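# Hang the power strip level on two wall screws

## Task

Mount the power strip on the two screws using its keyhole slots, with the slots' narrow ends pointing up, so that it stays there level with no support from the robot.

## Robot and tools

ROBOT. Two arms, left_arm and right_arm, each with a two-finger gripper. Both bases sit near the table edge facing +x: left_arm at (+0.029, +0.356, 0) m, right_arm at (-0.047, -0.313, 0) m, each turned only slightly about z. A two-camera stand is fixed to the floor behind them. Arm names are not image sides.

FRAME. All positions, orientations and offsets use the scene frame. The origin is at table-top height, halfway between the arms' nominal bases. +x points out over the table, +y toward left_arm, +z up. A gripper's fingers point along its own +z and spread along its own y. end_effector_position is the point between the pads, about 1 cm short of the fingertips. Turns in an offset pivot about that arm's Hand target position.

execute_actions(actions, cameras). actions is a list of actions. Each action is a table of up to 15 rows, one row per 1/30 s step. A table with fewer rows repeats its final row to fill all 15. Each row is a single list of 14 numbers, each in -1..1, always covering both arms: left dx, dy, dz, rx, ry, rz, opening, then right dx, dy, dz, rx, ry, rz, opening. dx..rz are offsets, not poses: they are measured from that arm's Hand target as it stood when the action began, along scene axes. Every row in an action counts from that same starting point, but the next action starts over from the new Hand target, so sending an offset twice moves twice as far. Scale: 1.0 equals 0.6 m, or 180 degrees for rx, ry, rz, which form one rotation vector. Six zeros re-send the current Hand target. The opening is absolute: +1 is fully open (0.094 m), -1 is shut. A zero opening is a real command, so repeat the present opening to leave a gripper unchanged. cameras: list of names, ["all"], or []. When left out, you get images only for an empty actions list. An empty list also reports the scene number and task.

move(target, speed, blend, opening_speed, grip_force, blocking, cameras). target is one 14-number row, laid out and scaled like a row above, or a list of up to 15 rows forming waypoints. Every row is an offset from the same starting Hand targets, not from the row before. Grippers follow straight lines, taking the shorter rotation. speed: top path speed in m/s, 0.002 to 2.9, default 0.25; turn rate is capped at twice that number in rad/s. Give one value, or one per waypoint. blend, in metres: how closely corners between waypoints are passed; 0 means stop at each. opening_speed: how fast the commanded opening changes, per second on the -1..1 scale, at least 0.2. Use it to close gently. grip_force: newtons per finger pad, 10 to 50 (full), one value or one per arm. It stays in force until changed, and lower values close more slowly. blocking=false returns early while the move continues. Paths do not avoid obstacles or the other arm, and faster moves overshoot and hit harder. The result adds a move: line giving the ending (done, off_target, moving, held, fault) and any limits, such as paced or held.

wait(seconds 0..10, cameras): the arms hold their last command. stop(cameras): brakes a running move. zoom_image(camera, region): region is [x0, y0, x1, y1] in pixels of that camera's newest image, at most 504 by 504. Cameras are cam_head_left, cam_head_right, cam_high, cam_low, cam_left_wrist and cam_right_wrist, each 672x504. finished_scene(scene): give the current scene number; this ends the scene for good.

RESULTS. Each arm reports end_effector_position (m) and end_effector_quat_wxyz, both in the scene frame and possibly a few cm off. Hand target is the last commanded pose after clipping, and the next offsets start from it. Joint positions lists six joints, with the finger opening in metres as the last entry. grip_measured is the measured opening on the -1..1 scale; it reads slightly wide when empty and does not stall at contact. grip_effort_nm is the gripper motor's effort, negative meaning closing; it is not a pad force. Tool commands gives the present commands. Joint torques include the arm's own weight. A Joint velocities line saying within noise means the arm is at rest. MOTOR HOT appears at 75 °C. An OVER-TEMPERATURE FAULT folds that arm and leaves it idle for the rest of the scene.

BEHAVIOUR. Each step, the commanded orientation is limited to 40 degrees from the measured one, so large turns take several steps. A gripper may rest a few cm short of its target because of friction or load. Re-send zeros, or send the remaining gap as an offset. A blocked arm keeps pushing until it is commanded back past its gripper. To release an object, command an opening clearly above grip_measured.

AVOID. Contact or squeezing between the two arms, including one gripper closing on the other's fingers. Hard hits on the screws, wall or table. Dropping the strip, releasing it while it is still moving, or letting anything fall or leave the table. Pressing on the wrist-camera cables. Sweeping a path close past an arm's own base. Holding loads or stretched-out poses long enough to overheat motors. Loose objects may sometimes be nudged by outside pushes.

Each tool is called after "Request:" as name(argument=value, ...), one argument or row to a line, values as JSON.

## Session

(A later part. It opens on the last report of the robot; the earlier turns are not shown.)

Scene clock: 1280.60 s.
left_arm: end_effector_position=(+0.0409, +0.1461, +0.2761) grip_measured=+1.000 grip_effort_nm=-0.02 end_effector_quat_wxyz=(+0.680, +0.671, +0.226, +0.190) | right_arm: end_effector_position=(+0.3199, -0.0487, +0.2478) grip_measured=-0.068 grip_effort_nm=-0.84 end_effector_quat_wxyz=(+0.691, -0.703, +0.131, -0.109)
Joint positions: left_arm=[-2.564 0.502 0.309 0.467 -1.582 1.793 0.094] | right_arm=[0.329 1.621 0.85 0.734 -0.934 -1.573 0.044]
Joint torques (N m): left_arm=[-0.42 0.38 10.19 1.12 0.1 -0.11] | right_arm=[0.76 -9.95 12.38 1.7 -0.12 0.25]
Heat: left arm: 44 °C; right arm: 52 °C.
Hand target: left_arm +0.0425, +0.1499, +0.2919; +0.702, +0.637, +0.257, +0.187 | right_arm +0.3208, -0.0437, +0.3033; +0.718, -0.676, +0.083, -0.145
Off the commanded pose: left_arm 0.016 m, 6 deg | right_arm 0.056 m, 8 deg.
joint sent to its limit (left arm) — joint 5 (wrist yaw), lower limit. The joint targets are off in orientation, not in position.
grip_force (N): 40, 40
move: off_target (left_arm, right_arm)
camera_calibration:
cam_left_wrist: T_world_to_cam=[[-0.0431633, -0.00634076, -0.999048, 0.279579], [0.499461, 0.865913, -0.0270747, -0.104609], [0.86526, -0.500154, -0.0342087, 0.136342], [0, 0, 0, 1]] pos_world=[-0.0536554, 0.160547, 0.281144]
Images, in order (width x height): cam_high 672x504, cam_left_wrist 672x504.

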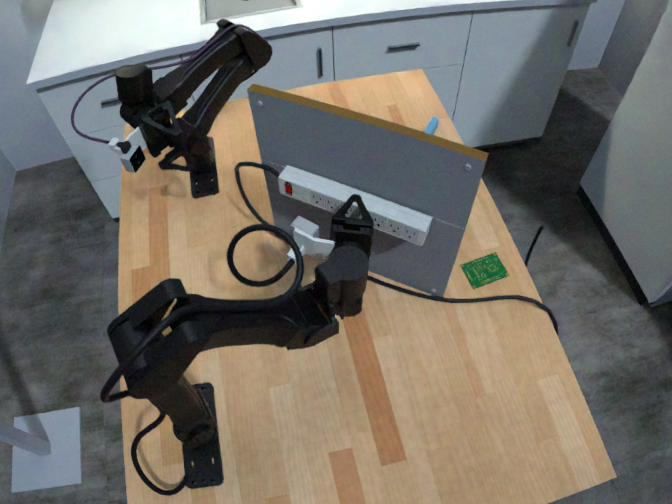

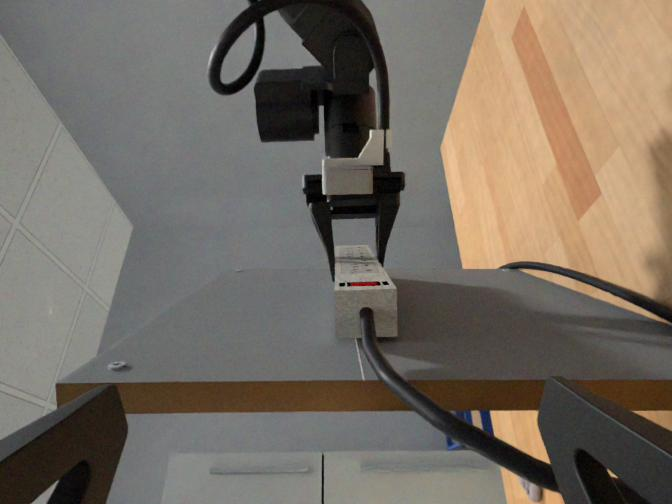

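Request:
move(
  target=[0,0,0,0,0,0,1,0.0005,0.0005,0.004,-0.003,-0.004,0.007,-0.4],
  speed=0.02,
  cameras=["cam_high","cam_left_wrist"],
)

Request:
zoom_image(
  camera="cam_high",
  region=[240, 130, 440, 290],
)

Request:
zoom_image(
  camera="cam_left_wrist",
  region=[270, 220, 430, 400],
)

Scene clock: 1286.70 s.
left_arm: end_effector_position=(+0.0409, +0.1461, +0.2761) grip_measured=+1.000 grip_effort_nm=-0.02 end_effector_quat_wxyz=(+0.680, +0.671, +0.226, +0.190) | right_arm: end_effector_position=(+0.3193, -0.0492, +0.2482) grip_measured=-0.068 grip_effort_nm=-0.84 end_effector_quat_wxyz=(+0.687, -0.708, +0.126, -0.103)
Joint positions: left_arm=[-2.564 0.502 0.309 0.467 -1.582 1.793 0.094] | right_arm=[0.323 1.619 0.865 0.695 -0.956 -1.592 0.044]
Joint torques (N m): left_arm=[-0.4 0.42 10.15 1.14 0.11 -0.11] | right_arm=[0.57 -9.31 12.78 1.86 -0.19 0.29]
Heat: left arm: 44 °C; right arm: 52 °C.
Hand target: left_arm +0.0425, +0.1499, +0.2919; +0.702, +0.637, +0.257, +0.187 | right_arm +0.3211, -0.0434, +0.3058; +0.717, -0.679, +0.071, -0.142
Off the commanded pose: left_arm 0.016 m, 6 deg | right_arm 0.058 m, 9 deg.
joint sent to its limit (left arm) — joint 5 (wrist yaw), lower limit. The joint targets are off in orientation, not in position.
grip_force (N): 40, 40
move: off_target (left_arm, right_arm)
camera_calibration:
cam_left_wrist: T_world_to_cam=[[-0.0431633, -0.00634076, -0.999048, 0.279579], [0.499461, 0.865913, -0.0270747, -0.104609], [0.86526, -0.500154, -0.0342087, 0.136342], [0, 0, 0, 1]] pos_world=[-0.0536554, 0.160547, 0.281144]
Images, in order (width x height): cam_high 672x504, cam_left_wrist 672x504.

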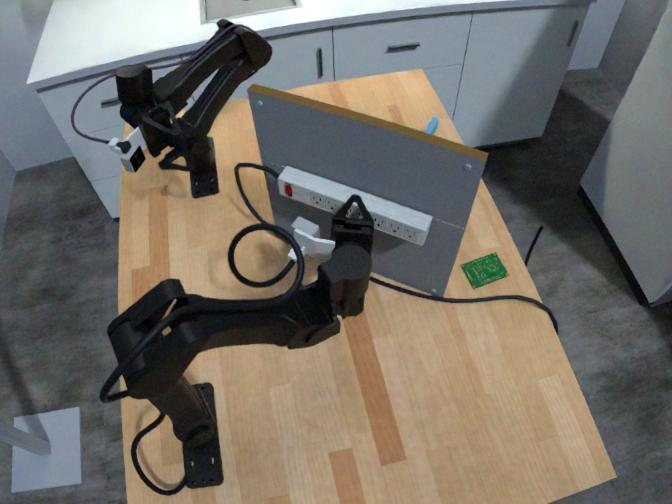

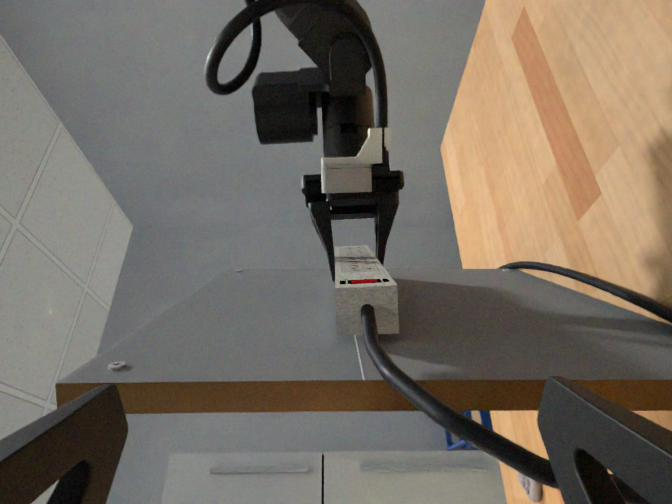

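Scaled by 2.520.

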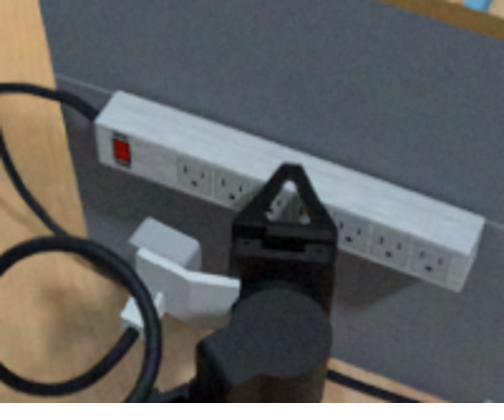

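Scaled by 2.800.

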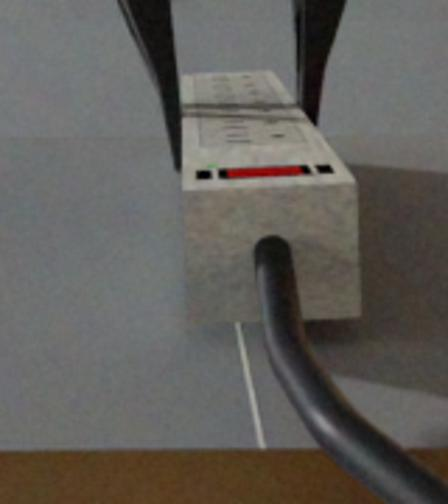

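Request:
move(
  target=[0,0,0,0,0,0,1,0.001,0.001,0.005,0,0,-0.006,-0.4],
  speed=0.02,
  cameras=["cam_high","cam_left_wrist"],
)

Request:
zoom_image(
  camera="cam_high",
  region=[240, 130, 440, 290],
)

Request:
zoom_image(
  camera="cam_left_wrist",
  region=[270, 220, 430, 400],
)

Scene clock: 1291.77 s.
left_arm: end_effector_position=(+0.0409, +0.1461, +0.2761) grip_measured=+1.000 grip_effort_nm=-0.02 end_effector_quat_wxyz=(+0.680, +0.671, +0.226, +0.190) | right_arm: end_effector_position=(+0.3193, -0.0494, +0.2479) grip_measured=-0.068 grip_effort_nm=-0.84 end_effector_quat_wxyz=(+0.687, -0.709, +0.126, -0.103)
Joint positions: left_arm=[-2.564 0.502 0.309 0.467 -1.582 1.793 0.094] | right_arm=[0.323 1.618 0.865 0.69 -0.955 -1.595 0.044]
Joint torques (N m): left_arm=[-0.36 0.4 10.18 1.12 0.1 -0.11] | right_arm=[1.32 -10.32 12.75 1.77 0.03 0.29]
Heat: left arm: 44 °C; right arm: 53 °C.
Hand target: left_arm +0.0425, +0.1499, +0.2919; +0.702, +0.637, +0.257, +0.187 | right_arm +0.3217, -0.0428, +0.3087; +0.715, -0.678, +0.077, -0.149
Off the commanded pose: left_arm 0.016 m, 6 deg | right_arm 0.061 m, 9 deg.
joint sent to its limit (left arm) — joint 5 (wrist yaw), lower limit. The joint targets are off in orientation, not in position.
grip_force (N): 40, 40
move: off_target (left_arm, right_arm)
camera_calibration:
cam_left_wrist: T_world_to_cam=[[-0.0431633, -0.00634076, -0.999048, 0.279579], [0.499461, 0.865913, -0.0270747, -0.104609], [0.86526, -0.500154, -0.0342087, 0.136342], [0, 0, 0, 1]] pos_world=[-0.0536554, 0.160547, 0.281144]
Images, in order (width x height): cam_high 672x504, cam_left_wrist 672x504.

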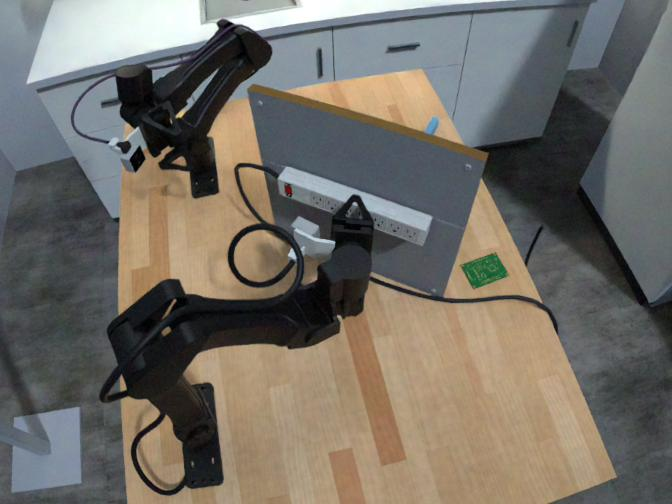

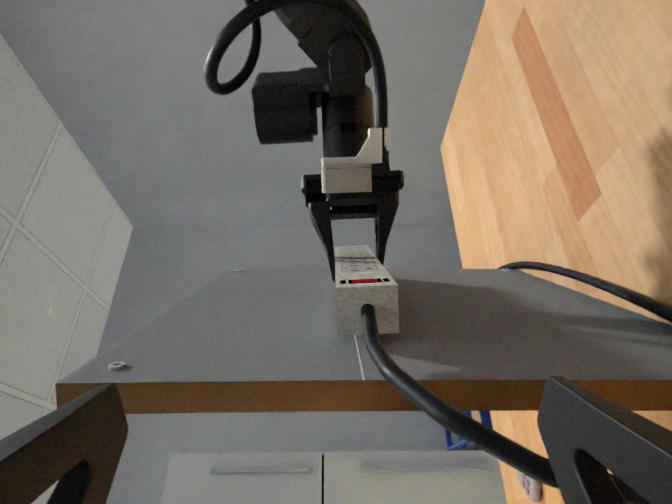

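Scaled by 2.520.

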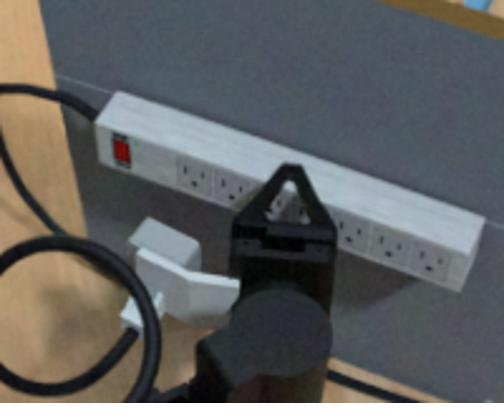

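Scaled by 2.800.

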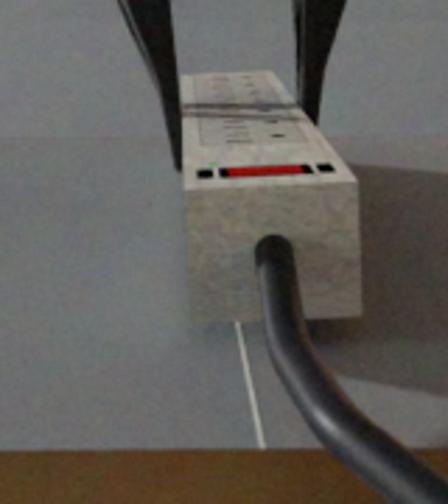

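Request:
move(
  target=[0,0,0,0,0,0,1,0.001,0.001,0.009,0,0,-0.006,-0.4],
  speed=0.02,
  cameras=["cam_high","cam_left_wrist"],
)

Request:
zoom_image(
  camera="cam_high",
  region=[240, 130, 440, 290],
)

Request:
zoom_image(
  camera="cam_left_wrist",
  region=[270, 220, 430, 400],
)

Scene clock: 1297.23 s.
left_arm: end_effector_position=(+0.0409, +0.1461, +0.2761) grip_measured=+1.000 grip_effort_nm=-0.02 end_effector_quat_wxyz=(+0.680, +0.671, +0.226, +0.190) | right_arm: end_effector_position=(+0.3203, -0.0481, +0.2535) grip_measured=-0.068 grip_effort_nm=-0.84 end_effector_quat_wxyz=(+0.685, -0.709, +0.126, -0.112)
Joint positions: left_arm=[-2.564 0.502 0.309 0.467 -1.582 1.793 0.094] | right_arm=[0.33 1.604 0.878 0.663 -0.936 -1.607 0.044]
Joint torques (N m): left_arm=[-0.39 0.43 10.17 1.13 0.1 -0.1] | right_arm=[1.35 -10.45 12.36 1.79 0.15 0.4]
Heat: left arm: 44 °C; right arm: 53 °C.
Hand target: left_arm +0.0425, +0.1499, +0.2919; +0.702, +0.637, +0.257, +0.187 | right_arm +0.3223, -0.0421, +0.3141; +0.714, -0.678, +0.083, -0.156
Off the commanded pose: left_arm 0.016 m, 6 deg | right_arm 0.061 m, 9 deg.
joint sent to its limit (left arm) — joint 5 (wrist yaw), lower limit. The joint targets are off in orientation, not in position.
grip_force (N): 40, 40
move: off_target (left_arm, right_arm)
camera_calibration:
cam_left_wrist: T_world_to_cam=[[-0.0431633, -0.00634076, -0.999048, 0.279579], [0.499461, 0.865913, -0.0270747, -0.104609], [0.86526, -0.500154, -0.0342087, 0.136342], [0, 0, 0, 1]] pos_world=[-0.0536554, 0.160547, 0.281144]
Images, in order (width x height): cam_high 672x504, cam_left_wrist 672x504.

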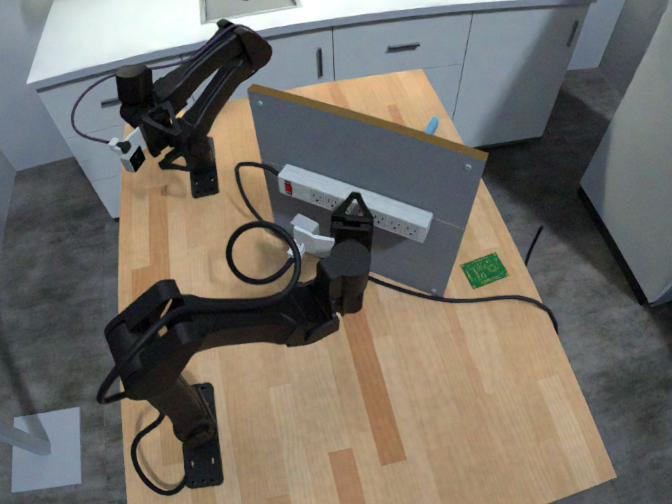

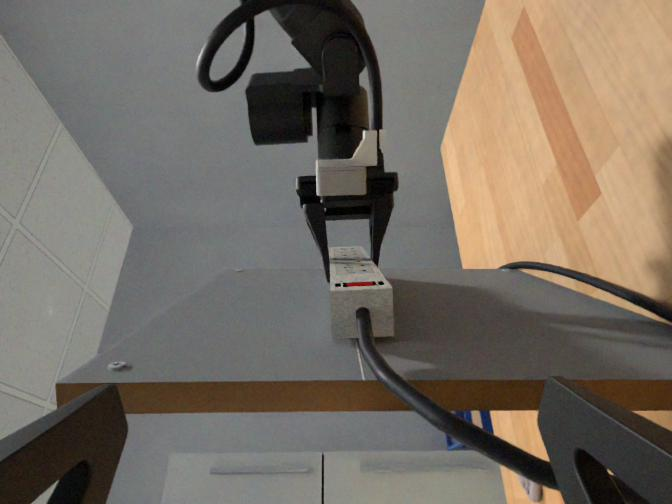

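Scaled by 2.520.

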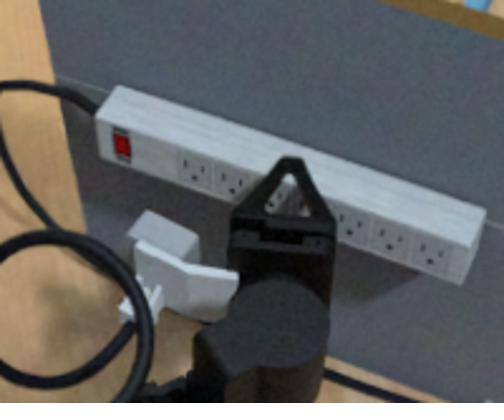

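Scaled by 2.800.

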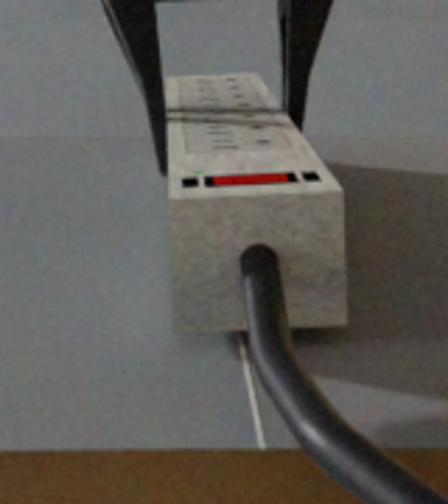

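Request:
move(
  target=[
    [0,0,0,0,0,0,1,-0.009,-0.007,0.0,0,0,0,-0.4],
    [0,0,0,0,0,0,1,-0.0035,0.002,-0.003,0,0,0,-0.4],
  ],
  speed=0.02,
  cameras=["cam_high","cam_left_wrist"],
)

Request:
zoom_image(
  camera="cam_high",
  region=[240, 130, 440, 290],
)

Request:
zoom_image(
  camera="cam_left_wrist",
  region=[270, 220, 430, 400],
)

Scene clock: 1315.10 s.
left_arm: end_effector_position=(+0.0409, +0.1461, +0.2761) grip_measured=+1.000 grip_effort_nm=-0.02 end_effector_quat_wxyz=(+0.680, +0.671, +0.226, +0.190) | right_arm: end_effector_position=(+0.3196, -0.0481, +0.2544) grip_measured=-0.068 grip_effort_nm=-0.84 end_effector_quat_wxyz=(+0.682, -0.711, +0.127, -0.115)
Joint positions: left_arm=[-2.564 0.502 0.309 0.467 -1.582 1.793 0.094] | right_arm=[0.333 1.594 0.878 0.645 -0.927 -1.617 0.044]
Joint torques (N m): left_arm=[-0.39 0.42 10.19 1.13 0.09 -0.11] | right_arm=[1.48 -9.72 11.88 2.01 0.02 0.42]
Heat: left arm: 44 °C; right arm: 53 °C.
Hand target: left_arm +0.0425, +0.1499, +0.2919; +0.702, +0.637, +0.257, +0.187 | right_arm +0.3202, -0.0409, +0.3123; +0.714, -0.678, +0.083, -0.156
Off the commanded pose: left_arm 0.016 m, 6 deg | right_arm 0.058 m, 9 deg.
joint sent to its limit (left arm) — joint 5 (wrist yaw), lower limit. The joint targets are off in orientation, not in position.
grip_force (N): 40, 40
move: off_target (left_arm, right_arm)
camera_calibration:
cam_left_wrist: T_world_to_cam=[[-0.0431633, -0.00634076, -0.999048, 0.279579], [0.499461, 0.865913, -0.0270747, -0.104609], [0.86526, -0.500154, -0.0342087, 0.136342], [0, 0, 0, 1]] pos_world=[-0.0536554, 0.160547, 0.281144]
Images, in order (width x height): cam_high 672x504, cam_left_wrist 672x504.

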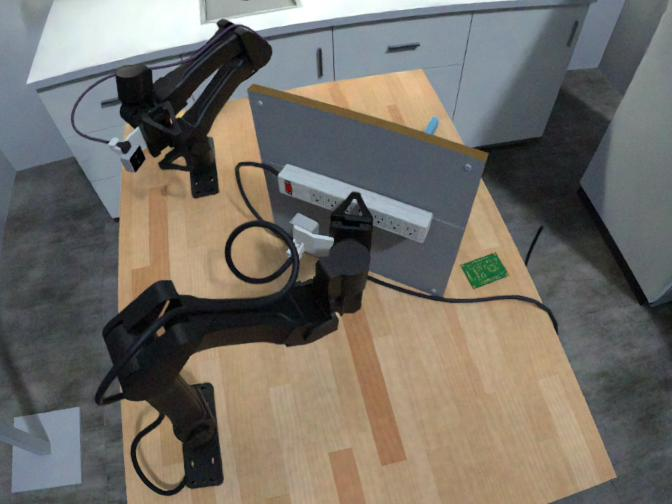

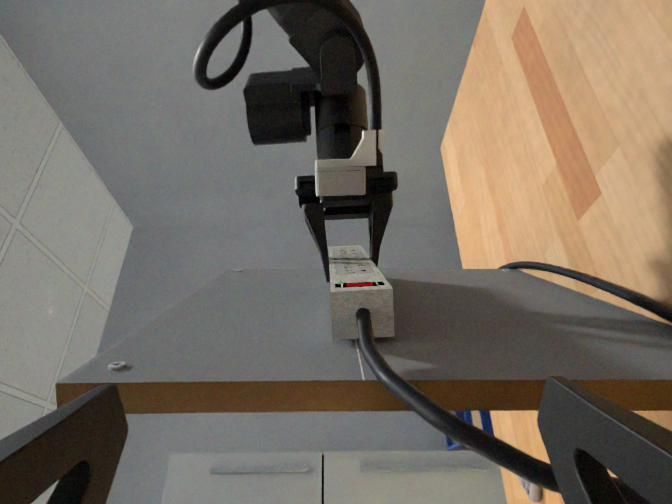

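Scaled by 2.520.

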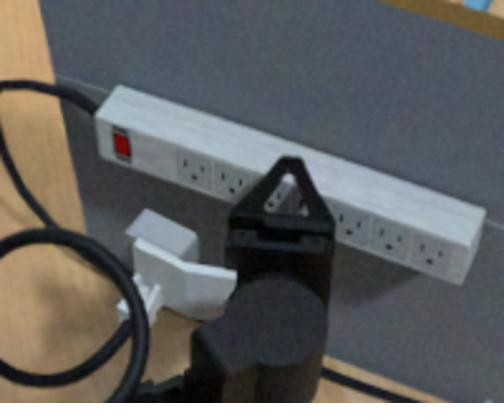

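Scaled by 2.800.

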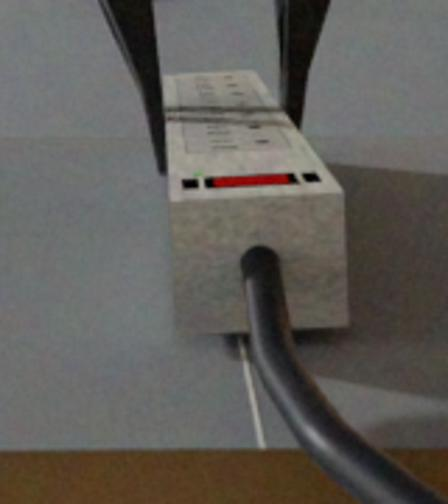

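Request:
move(
  target=[0,0,0,0,0,0,1,0.001,0.001,-0.004,0.009,0.011,-0.002,-0.4],
  speed=0.02,
  cameras=["cam_high","cam_left_wrist"],
)

Request:
zoom_image(
  camera="cam_high",
  region=[240, 130, 440, 290],
)

Request:
zoom_image(
  camera="cam_left_wrist",
  region=[270, 220, 430, 400],
)

Scene clock: 1322.73 s.
left_arm: end_effector_position=(+0.0409, +0.1461, +0.2761) grip_measured=+1.000 grip_effort_nm=-0.02 end_effector_quat_wxyz=(+0.680, +0.671, +0.226, +0.190) | right_arm: end_effector_position=(+0.3200, -0.0478, +0.2542) grip_measured=-0.068 grip_effort_nm=-0.84 end_effector_quat_wxyz=(+0.683, -0.710, +0.135, -0.110)
Joint positions: left_arm=[-2.564 0.502 0.309 0.467 -1.582 1.793 0.094] | right_arm=[0.335 1.594 0.878 0.644 -0.921 -1.6 0.044]
Joint torques (N m): left_arm=[-0.39 0.39 10.18 1.13 0.1 -0.11] | right_arm=[1.62 -9.5 10.73 2.41 0.1 0.86]
Heat: left arm: 44 °C; right arm: 53 °C.
Hand target: left_arm +0.0425, +0.1499, +0.2919; +0.702, +0.637, +0.257, +0.187 | right_arm +0.3208, -0.0404, +0.3099; +0.721, -0.670, +0.100, -0.145
Off the commanded pose: left_arm 0.016 m, 6 deg | right_arm 0.056 m, 9 deg.
joint sent to its limit (left arm) — joint 5 (wrist yaw), lower limit. The joint targets are off in orientation, not in position.
grip_force (N): 40, 40
move: off_target (left_arm, right_arm)
camera_calibration:
cam_left_wrist: T_world_to_cam=[[-0.0431633, -0.00634076, -0.999048, 0.279579], [0.499461, 0.865913, -0.0270747, -0.104609], [0.86526, -0.500154, -0.0342087, 0.136342], [0, 0, 0, 1]] pos_world=[-0.0536554, 0.160547, 0.281144]
Images, in order (width x height): cam_high 672x504, cam_left_wrist 672x504.

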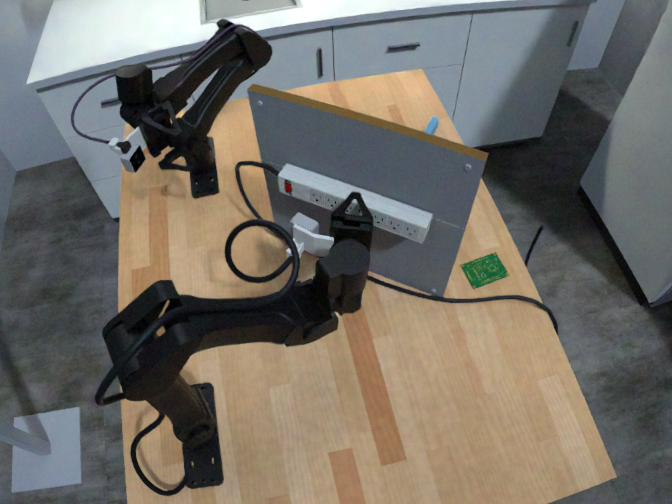

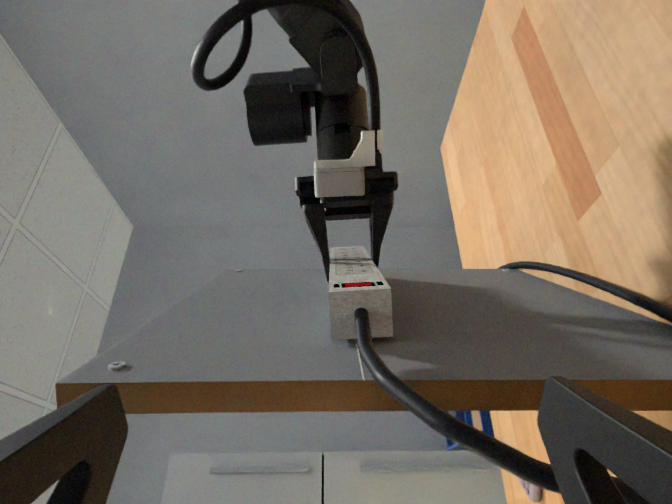

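Scaled by 2.520.

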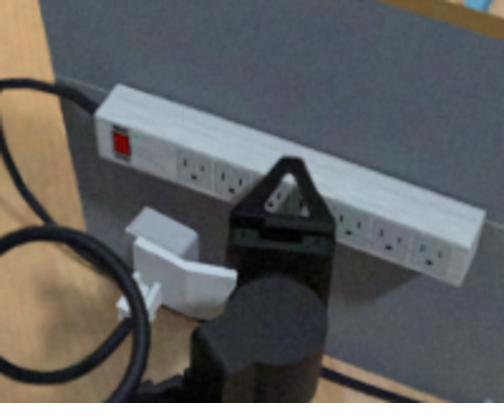

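Scaled by 2.800.

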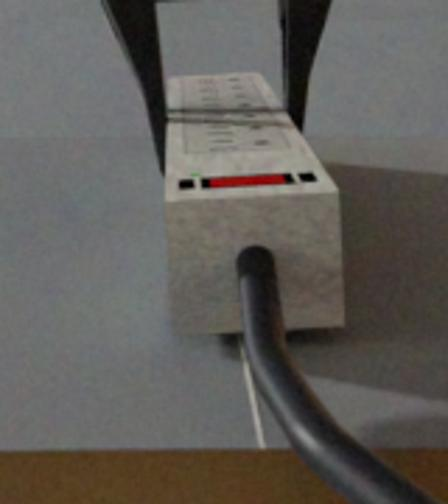

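Request:
move(
  target=[0,0,0,0,0,0,1,0.001,0.001,-0.008,-0.009,0.008,0,-0.4],
  speed=0.02,
  cameras=["cam_high","cam_left_wrist"],
)

Request:
zoom_image(
  camera="cam_high",
  region=[240, 130, 440, 290],
)

Request:
zoom_image(
  camera="cam_left_wrist",
  region=[270, 220, 430, 400],
)

Scene clock: 1331.73 s.
left_arm: end_effector_position=(+0.0409, +0.1461, +0.2761) grip_measured=+1.000 grip_effort_nm=-0.02 end_effector_quat_wxyz=(+0.680, +0.671, +0.226, +0.190) | right_arm: end_effector_position=(+0.3199, -0.0477, +0.2525) grip_measured=-0.068 grip_effort_nm=-0.84 end_effector_quat_wxyz=(+0.681, -0.711, +0.138, -0.107)
Joint positions: left_arm=[-2.564 0.502 0.309 0.467 -1.582 1.793 0.094] | right_arm=[0.335 1.594 0.878 0.635 -0.92 -1.599 0.044]
Joint torques (N m): left_arm=[-0.39 0.42 10.21 1.13 0.1 -0.11] | right_arm=[1.69 -9.8 11.71 1.83 0.09 0.6]
Heat: left arm: 44 °C; right arm: 55 °C.
Hand target: left_arm +0.0425, +0.1499, +0.2919; +0.702, +0.637, +0.257, +0.187 | right_arm +0.3214, -0.0398, +0.3051; +0.711, -0.682, +0.107, -0.138
Off the commanded pose: left_arm 0.016 m, 6 deg | right_arm 0.053 m, 7 deg.
joint sent to its limit (left arm) — joint 5 (wrist yaw), lower limit. The joint targets are off in orientation, not in position.
grip_force (N): 40, 40
move: off_target (left_arm, right_arm)
camera_calibration:
cam_left_wrist: T_world_to_cam=[[-0.0431633, -0.00634076, -0.999048, 0.279579], [0.499461, 0.865913, -0.0270747, -0.104609], [0.86526, -0.500154, -0.0342087, 0.136342], [0, 0, 0, 1]] pos_world=[-0.0536554, 0.160547, 0.281144]
Images, in order (width x height): cam_high 672x504, cam_left_wrist 672x504.

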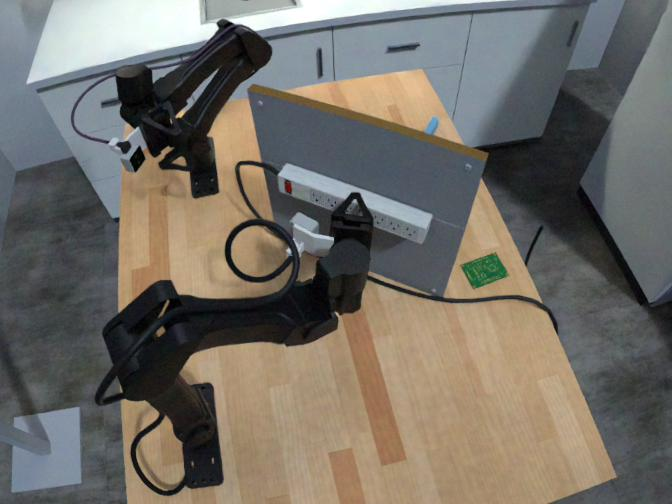

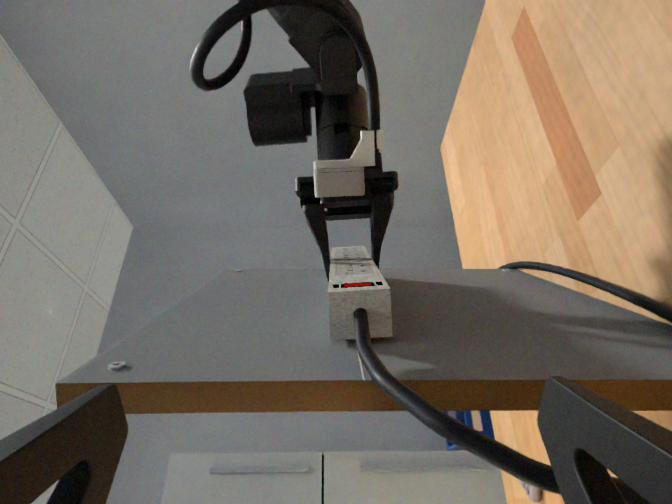

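Scaled by 2.520.

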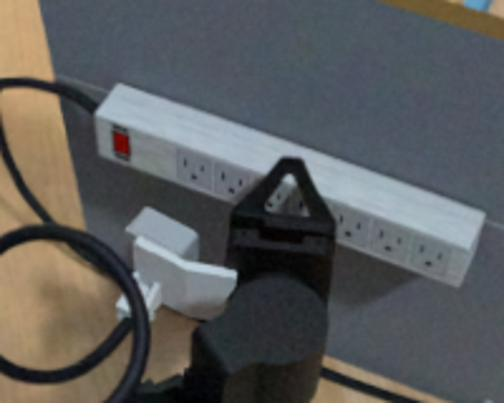

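Scaled by 2.800.

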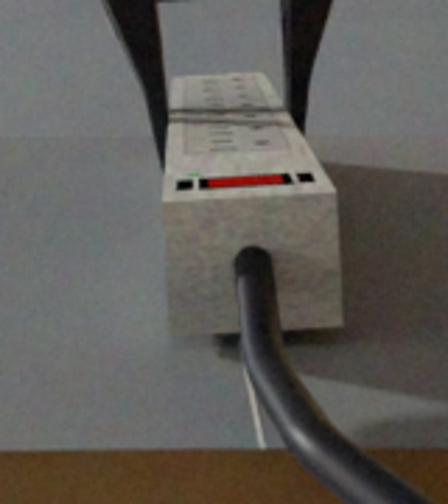

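Request:
move(
  target=[0,0,0,0,0,0,1,0.0005,0.0005,-0.018,-0.005,0.004,0,-0.4],
  speed=0.02,
  cameras=["cam_high","cam_left_wrist"],
)

Request:
zoom_image(
  camera="cam_high",
  region=[240, 130, 440, 290],
)

Request:
zoom_image(
  camera="cam_left_wrist",
  region=[270, 220, 430, 400],
)

Scene clock: 1336.43 s.
left_arm: end_effector_position=(+0.0409, +0.1461, +0.2761) grip_measured=+1.000 grip_effort_nm=-0.02 end_effector_quat_wxyz=(+0.680, +0.671, +0.226, +0.190) | right_arm: end_effector_position=(+0.3200, -0.0477, +0.2524) grip_measured=-0.068 grip_effort_nm=-0.84 end_effector_quat_wxyz=(+0.681, -0.711, +0.138, -0.107)
Joint positions: left_arm=[-2.564 0.502 0.309 0.467 -1.582 1.793 0.094] | right_arm=[0.335 1.594 0.878 0.634 -0.92 -1.599 0.044]
Joint torques (N m): left_arm=[-0.39 0.39 10.18 1.13 0.1 -0.11] | right_arm=[1.66 -8.65 10.93 1.73 0.12 0.37]
Heat: left arm: 44 °C; right arm: 55 °C.
Hand target: left_arm +0.0425, +0.1499, +0.2919; +0.702, +0.637, +0.257, +0.187 | right_arm +0.3218, -0.0395, +0.2943; +0.704, -0.688, +0.110, -0.135
Off the commanded pose: left_arm 0.016 m, 6 deg | right_arm 0.043 m, 6 deg.
joint sent to its limit (left arm) — joint 5 (wrist yaw), lower limit. The joint targets are off in orientation, not in position.
grip_force (N): 40, 40
move: off_target (left_arm, right_arm)
camera_calibration:
cam_left_wrist: T_world_to_cam=[[-0.0431633, -0.00634076, -0.999048, 0.279579], [0.499461, 0.865913, -0.0270747, -0.104609], [0.86526, -0.500154, -0.0342087, 0.136342], [0, 0, 0, 1]] pos_world=[-0.0536554, 0.160547, 0.281144]
Images, in order (width x height): cam_high 672x504, cam_left_wrist 672x504.

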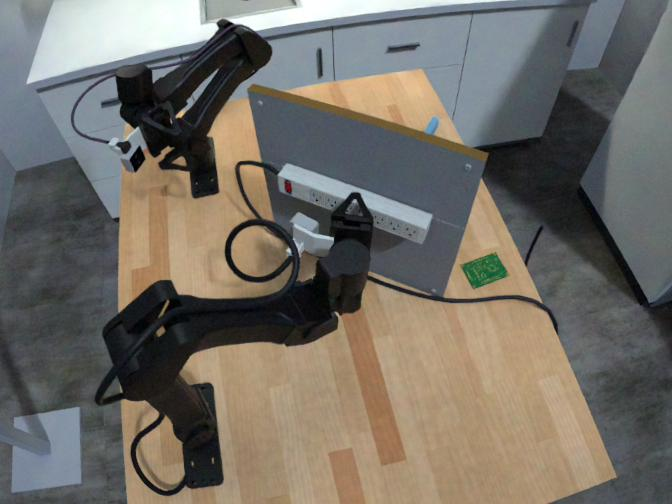

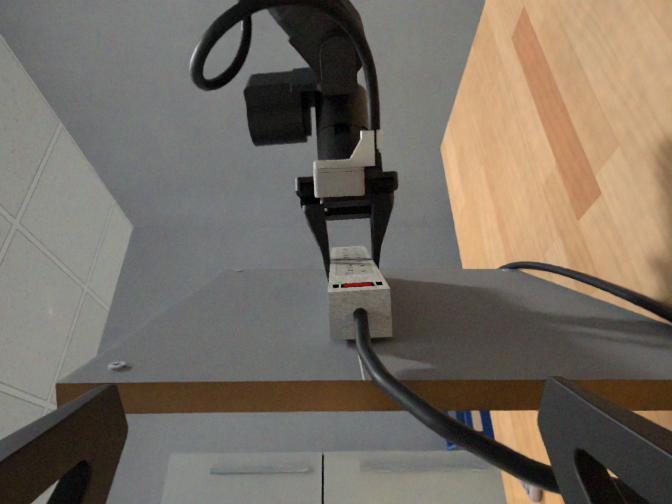

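Scaled by 2.520.

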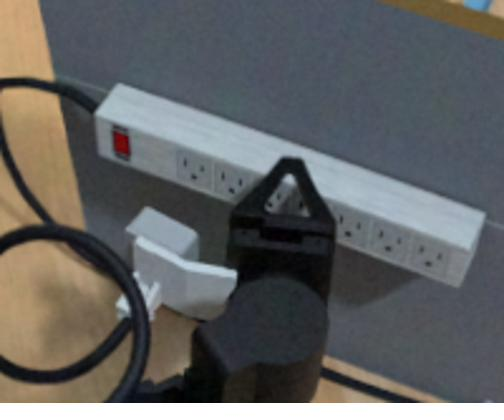

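Scaled by 2.800.

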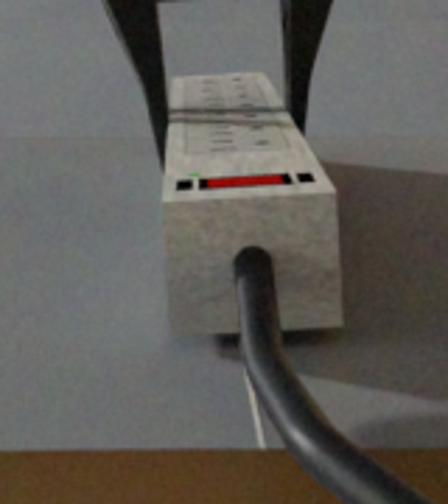

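Keep lowering in two steps.

Request:
move(
  target=[0,0,0,0,0,0,1,0.0005,0.0005,-0.016,0,0,0,-0.4],
  speed=0.02,
)

Request:
move(
  target=[0,0,0,0,0,0,1,0.000,0.000,-0.01,0,0,0,-0.4],
  speed=0.02,
  cameras=["cam_high","cam_left_wrist"],
)

Request:
zoom_image(
  camera="cam_high",
  region=[240, 130, 440, 290],
)

Request:
zoom_image(
  camera="cam_left_wrist",
  region=[270, 220, 430, 400],
)

Scene clock: 1344.63 s.
left_arm: end_effector_position=(+0.0409, +0.1461, +0.2761) grip_measured=+1.000 grip_effort_nm=-0.02 end_effector_quat_wxyz=(+0.680, +0.671, +0.226, +0.190) | right_arm: end_effector_position=(+0.3199, -0.0476, +0.2529) grip_measured=-0.068 grip_effort_nm=-0.84 end_effector_quat_wxyz=(+0.681, -0.711, +0.136, -0.109)
Joint positions: left_arm=[-2.564 0.502 0.309 0.467 -1.582 1.793 0.094] | right_arm=[0.335 1.594 0.878 0.637 -0.92 -1.602 0.044]
Joint torques (N m): left_arm=[-0.38 0.38 10.18 1.12 0.09 -0.11] | right_arm=[1.89 -7.25 9.43 2.1 0.15 0.4]
Heat: left arm: 44 °C; right arm: 55 °C.
Hand target: left_arm +0.0425, +0.1499, +0.2919; +0.702, +0.637, +0.257, +0.187 | right_arm +0.3220, -0.0392, +0.2847; +0.705, -0.688, +0.110, -0.135
Off the commanded pose: left_arm 0.016 m, 6 deg | right_arm 0.033 m, 6 deg.
joint sent to its limit (left arm) — joint 5 (wrist yaw), lower limit. The joint targets are off in orientation, not in position.
grip_force (N): 40, 40
move: off_target (left_arm, right_arm)

Scene clock: 1345.37 s.
left_arm: end_effector_position=(+0.0409, +0.1461, +0.2761) grip_measured=+1.000 grip_effort_nm=-0.02 end_effector_quat_wxyz=(+0.680, +0.671, +0.226, +0.190) | right_arm: end_effector_position=(+0.3205, -0.0474, +0.2534) grip_measured=-0.068 grip_effort_nm=-0.84 end_effector_quat_wxyz=(+0.682, -0.710, +0.132, -0.113)
Joint positions: left_arm=[-2.564 0.502 0.309 0.467 -1.582 1.793 0.094] | right_arm=[0.335 1.597 0.878 0.647 -0.92 -1.607 0.044]
Joint torques (N m): left_arm=[-0.43 0.39 10.19 1.13 0.1 -0.11] | right_arm=[2 -6.63 8.25 2.18 0.11 0.41]
Heat: left arm: 44 °C; right arm: 55 °C.
Hand target: left_arm +0.0425, +0.1499, +0.2919; +0.702, +0.637, +0.257, +0.187 | right_arm +0.3221, -0.0393, +0.2787; +0.704, -0.688, +0.111, -0.135
Off the commanded pose: left_arm 0.016 m, 6 deg | right_arm 0.027 m, 5 deg.
joint sent to its limit (left arm) — joint 5 (wrist yaw), lower limit. The joint targets are off in orientation, not in position.
grip_force (N): 40, 40
move: off_target (left_arm, right_arm)
camera_calibration:
cam_left_wrist: T_world_to_cam=[[-0.0431633, -0.00634076, -0.999048, 0.279579], [0.499461, 0.865913, -0.0270747, -0.104609], [0.86526, -0.500154, -0.0342087, 0.136342], [0, 0, 0, 1]] pos_world=[-0.0536554, 0.160547, 0.281144]
Images, in order (width x height): cam_high 672x504, cam_left_wrist 672x504.

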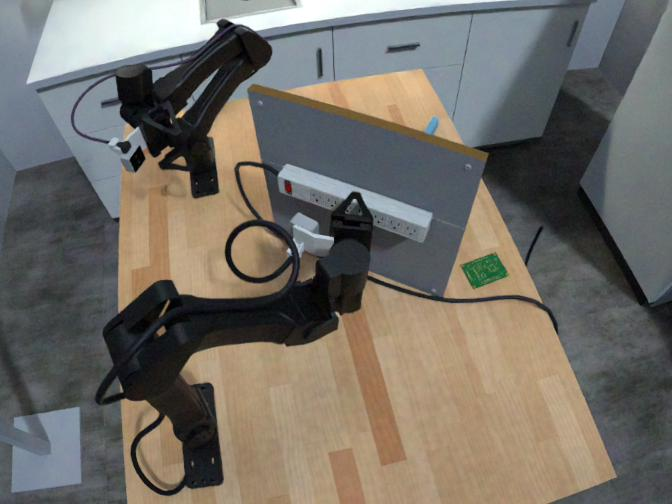

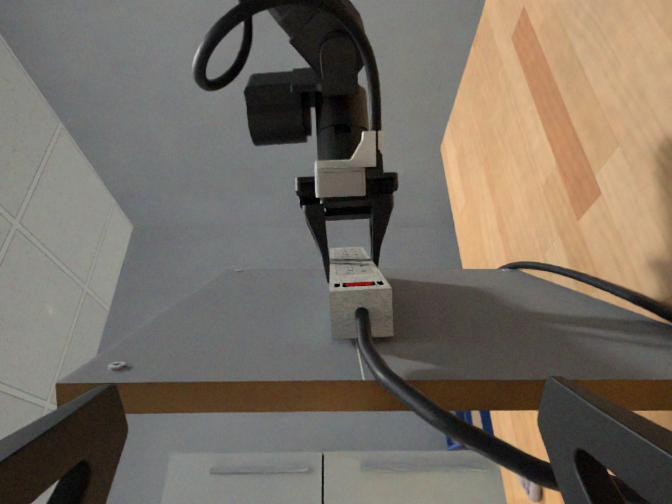

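Scaled by 2.520.

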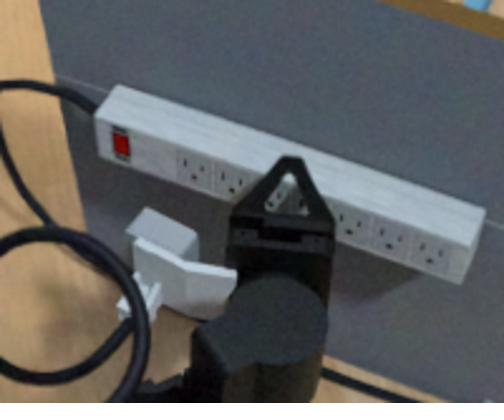

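Scaled by 2.800.

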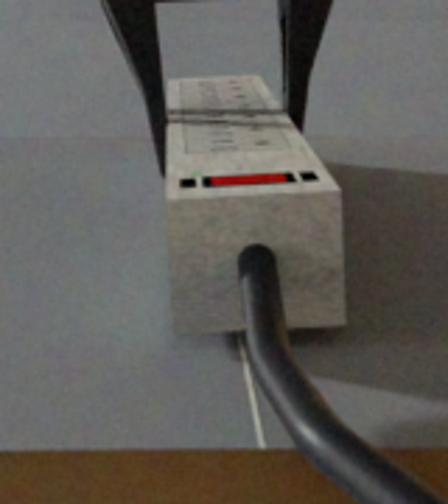

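Request:
move(
  target=[0,0,0,0,0,0,1,-0.004,-0.005,-0.004,0.004,0.005,0,-0.4],
  speed=0.02,
  cameras=["cam_high","cam_left_wrist"],
)

Request:
zoom_image(
  camera="cam_high",
  region=[240, 130, 440, 290],
)

Request:
zoom_image(
  camera="cam_left_wrist",
  region=[270, 220, 430, 400],
)

Scene clock: 1350.30 s.
left_arm: end_effector_position=(+0.0409, +0.1461, +0.2761) grip_measured=+1.000 grip_effort_nm=-0.02 end_effector_quat_wxyz=(+0.680, +0.671, +0.226, +0.190) | right_arm: end_effector_position=(+0.3196, -0.0476, +0.2537) grip_measured=-0.068 grip_effort_nm=-0.84 end_effector_quat_wxyz=(+0.685, -0.708, +0.130, -0.115)
Joint positions: left_arm=[-2.564 0.502 0.309 0.467 -1.582 1.793 0.094] | right_arm=[0.335 1.597 0.87 0.666 -0.92 -1.603 0.044]
Joint torques (N m): left_arm=[-0.42 0.39 10.18 1.12 0.1 -0.11] | right_arm=[1.39 -6.57 7.35 2.23 0.09 0.65]
Heat: left arm: 44 °C; right arm: 55 °C.
Hand target: left_arm +0.0425, +0.1499, +0.2919; +0.702, +0.637, +0.257, +0.187 | right_arm +0.3197, -0.0423, +0.2763; +0.708, -0.685, +0.117, -0.129
Off the commanded pose: left_arm 0.016 m, 6 deg | right_arm 0.023 m, 4 deg.
joint sent to its limit (left arm) — joint 5 (wrist yaw), lower limit. The joint targets are off in orientation, not in position.
grip_force (N): 40, 40
move: off_target (left_arm, right_arm)
camera_calibration:
cam_left_wrist: T_world_to_cam=[[-0.0431633, -0.00634076, -0.999048, 0.279579], [0.499461, 0.865913, -0.0270747, -0.104609], [0.86526, -0.500154, -0.0342087, 0.136342], [0, 0, 0, 1]] pos_world=[-0.0536554, 0.160547, 0.281144]
Images, in order (width x height): cam_high 672x504, cam_left_wrist 672x504.

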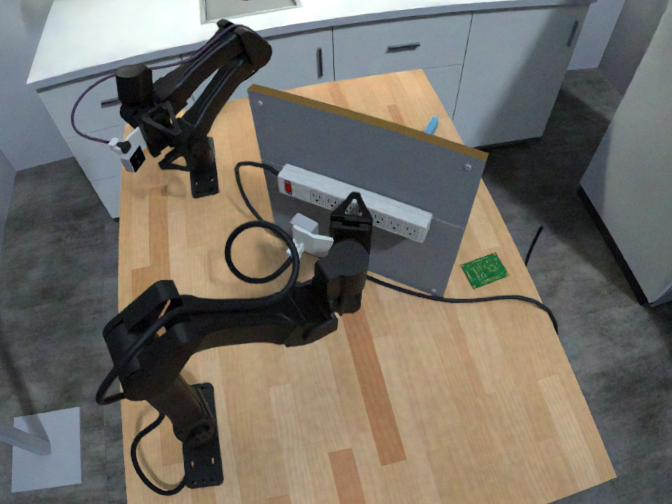

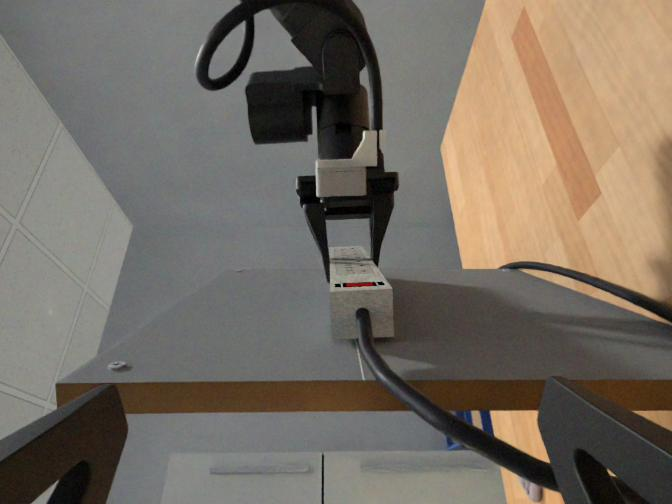

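Scaled by 2.520.

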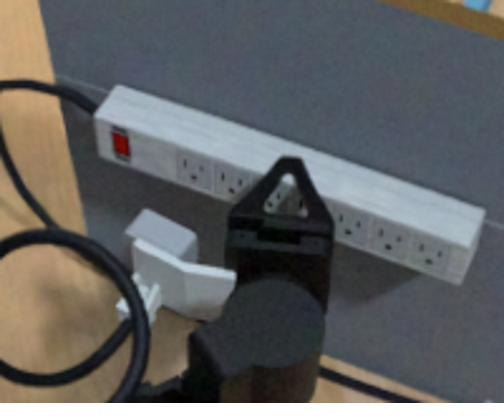

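Scaled by 2.800.

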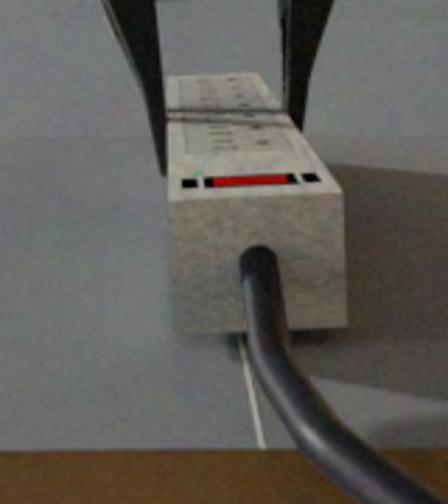

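Request:
move(
  target=[0,0,0,0,0,0,1,-0.002,-0.003,-0.008,0.012,0.014,-0.004,-0.4],
  speed=0.02,
  cameras=["cam_high","cam_left_wrist"],
)

Request:
zoom_image(
  camera="cam_high",
  region=[240, 130, 440, 290],
)

Request:
zoom_image(
  camera="cam_left_wrist",
  region=[270, 220, 430, 400],
)

Scene clock: 1356.83 s.
left_arm: end_effector_position=(+0.0409, +0.1461, +0.2761) grip_measured=+1.000 grip_effort_nm=-0.02 end_effector_quat_wxyz=(+0.680, +0.671, +0.226, +0.190) | right_arm: end_effector_position=(+0.3191, -0.0488, +0.2493) grip_measured=-0.068 grip_effort_nm=-0.84 end_effector_quat_wxyz=(+0.694, -0.696, +0.151, -0.104)
Joint positions: left_arm=[-2.564 0.502 0.309 0.467 -1.582 1.793 0.094] | right_arm=[0.337 1.608 0.833 0.75 -0.906 -1.526 0.044]
Joint torques (N m): left_arm=[-0.39 0.4 10.15 1.12 0.09 -0.12] | right_arm=[1.47 -6.83 7.16 2.19 0.13 0.63]
Heat: left arm: 44 °C; right arm: 56 °C.
Hand target: left_arm +0.0425, +0.1499, +0.2919; +0.702, +0.637, +0.257, +0.187 | right_arm +0.3185, -0.0441, +0.2715; +0.717, -0.673, +0.139, -0.116
Off the commanded pose: left_arm 0.016 m, 6 deg | right_arm 0.023 m, 4 deg.
joint sent to its limit (left arm) — joint 5 (wrist yaw), lower limit. The joint targets are off in orientation, not in position.
grip_force (N): 40, 40
move: off_target (left_arm, right_arm)
camera_calibration:
cam_left_wrist: T_world_to_cam=[[-0.0431633, -0.00634076, -0.999048, 0.279579], [0.499461, 0.865913, -0.0270747, -0.104609], [0.86526, -0.500154, -0.0342087, 0.136342], [0, 0, 0, 1]] pos_world=[-0.0536554, 0.160547, 0.281144]
Images, in order (width x height): cam_high 672x504, cam_left_wrist 672x504.

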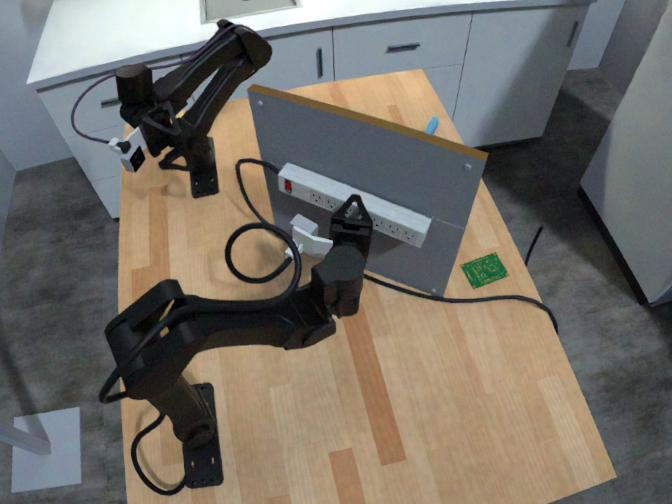

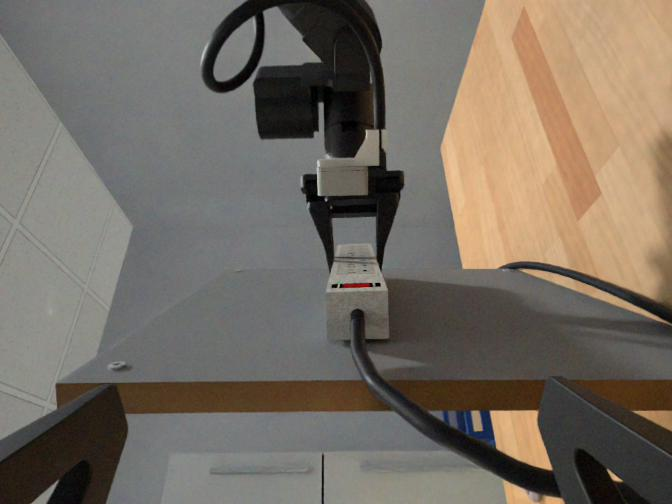

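Scaled by 2.520.

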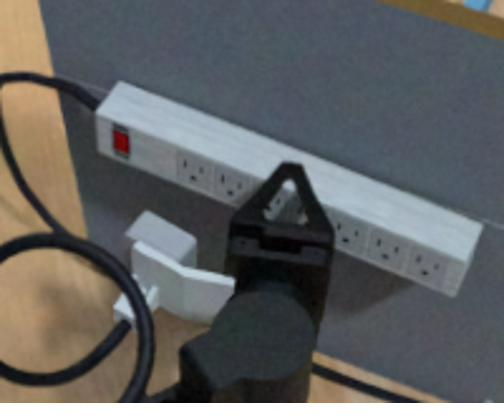

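Scaled by 2.800.

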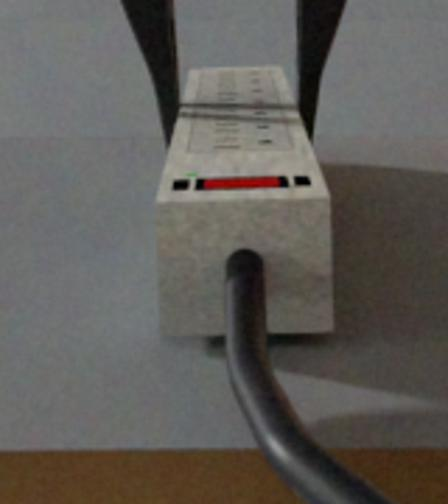

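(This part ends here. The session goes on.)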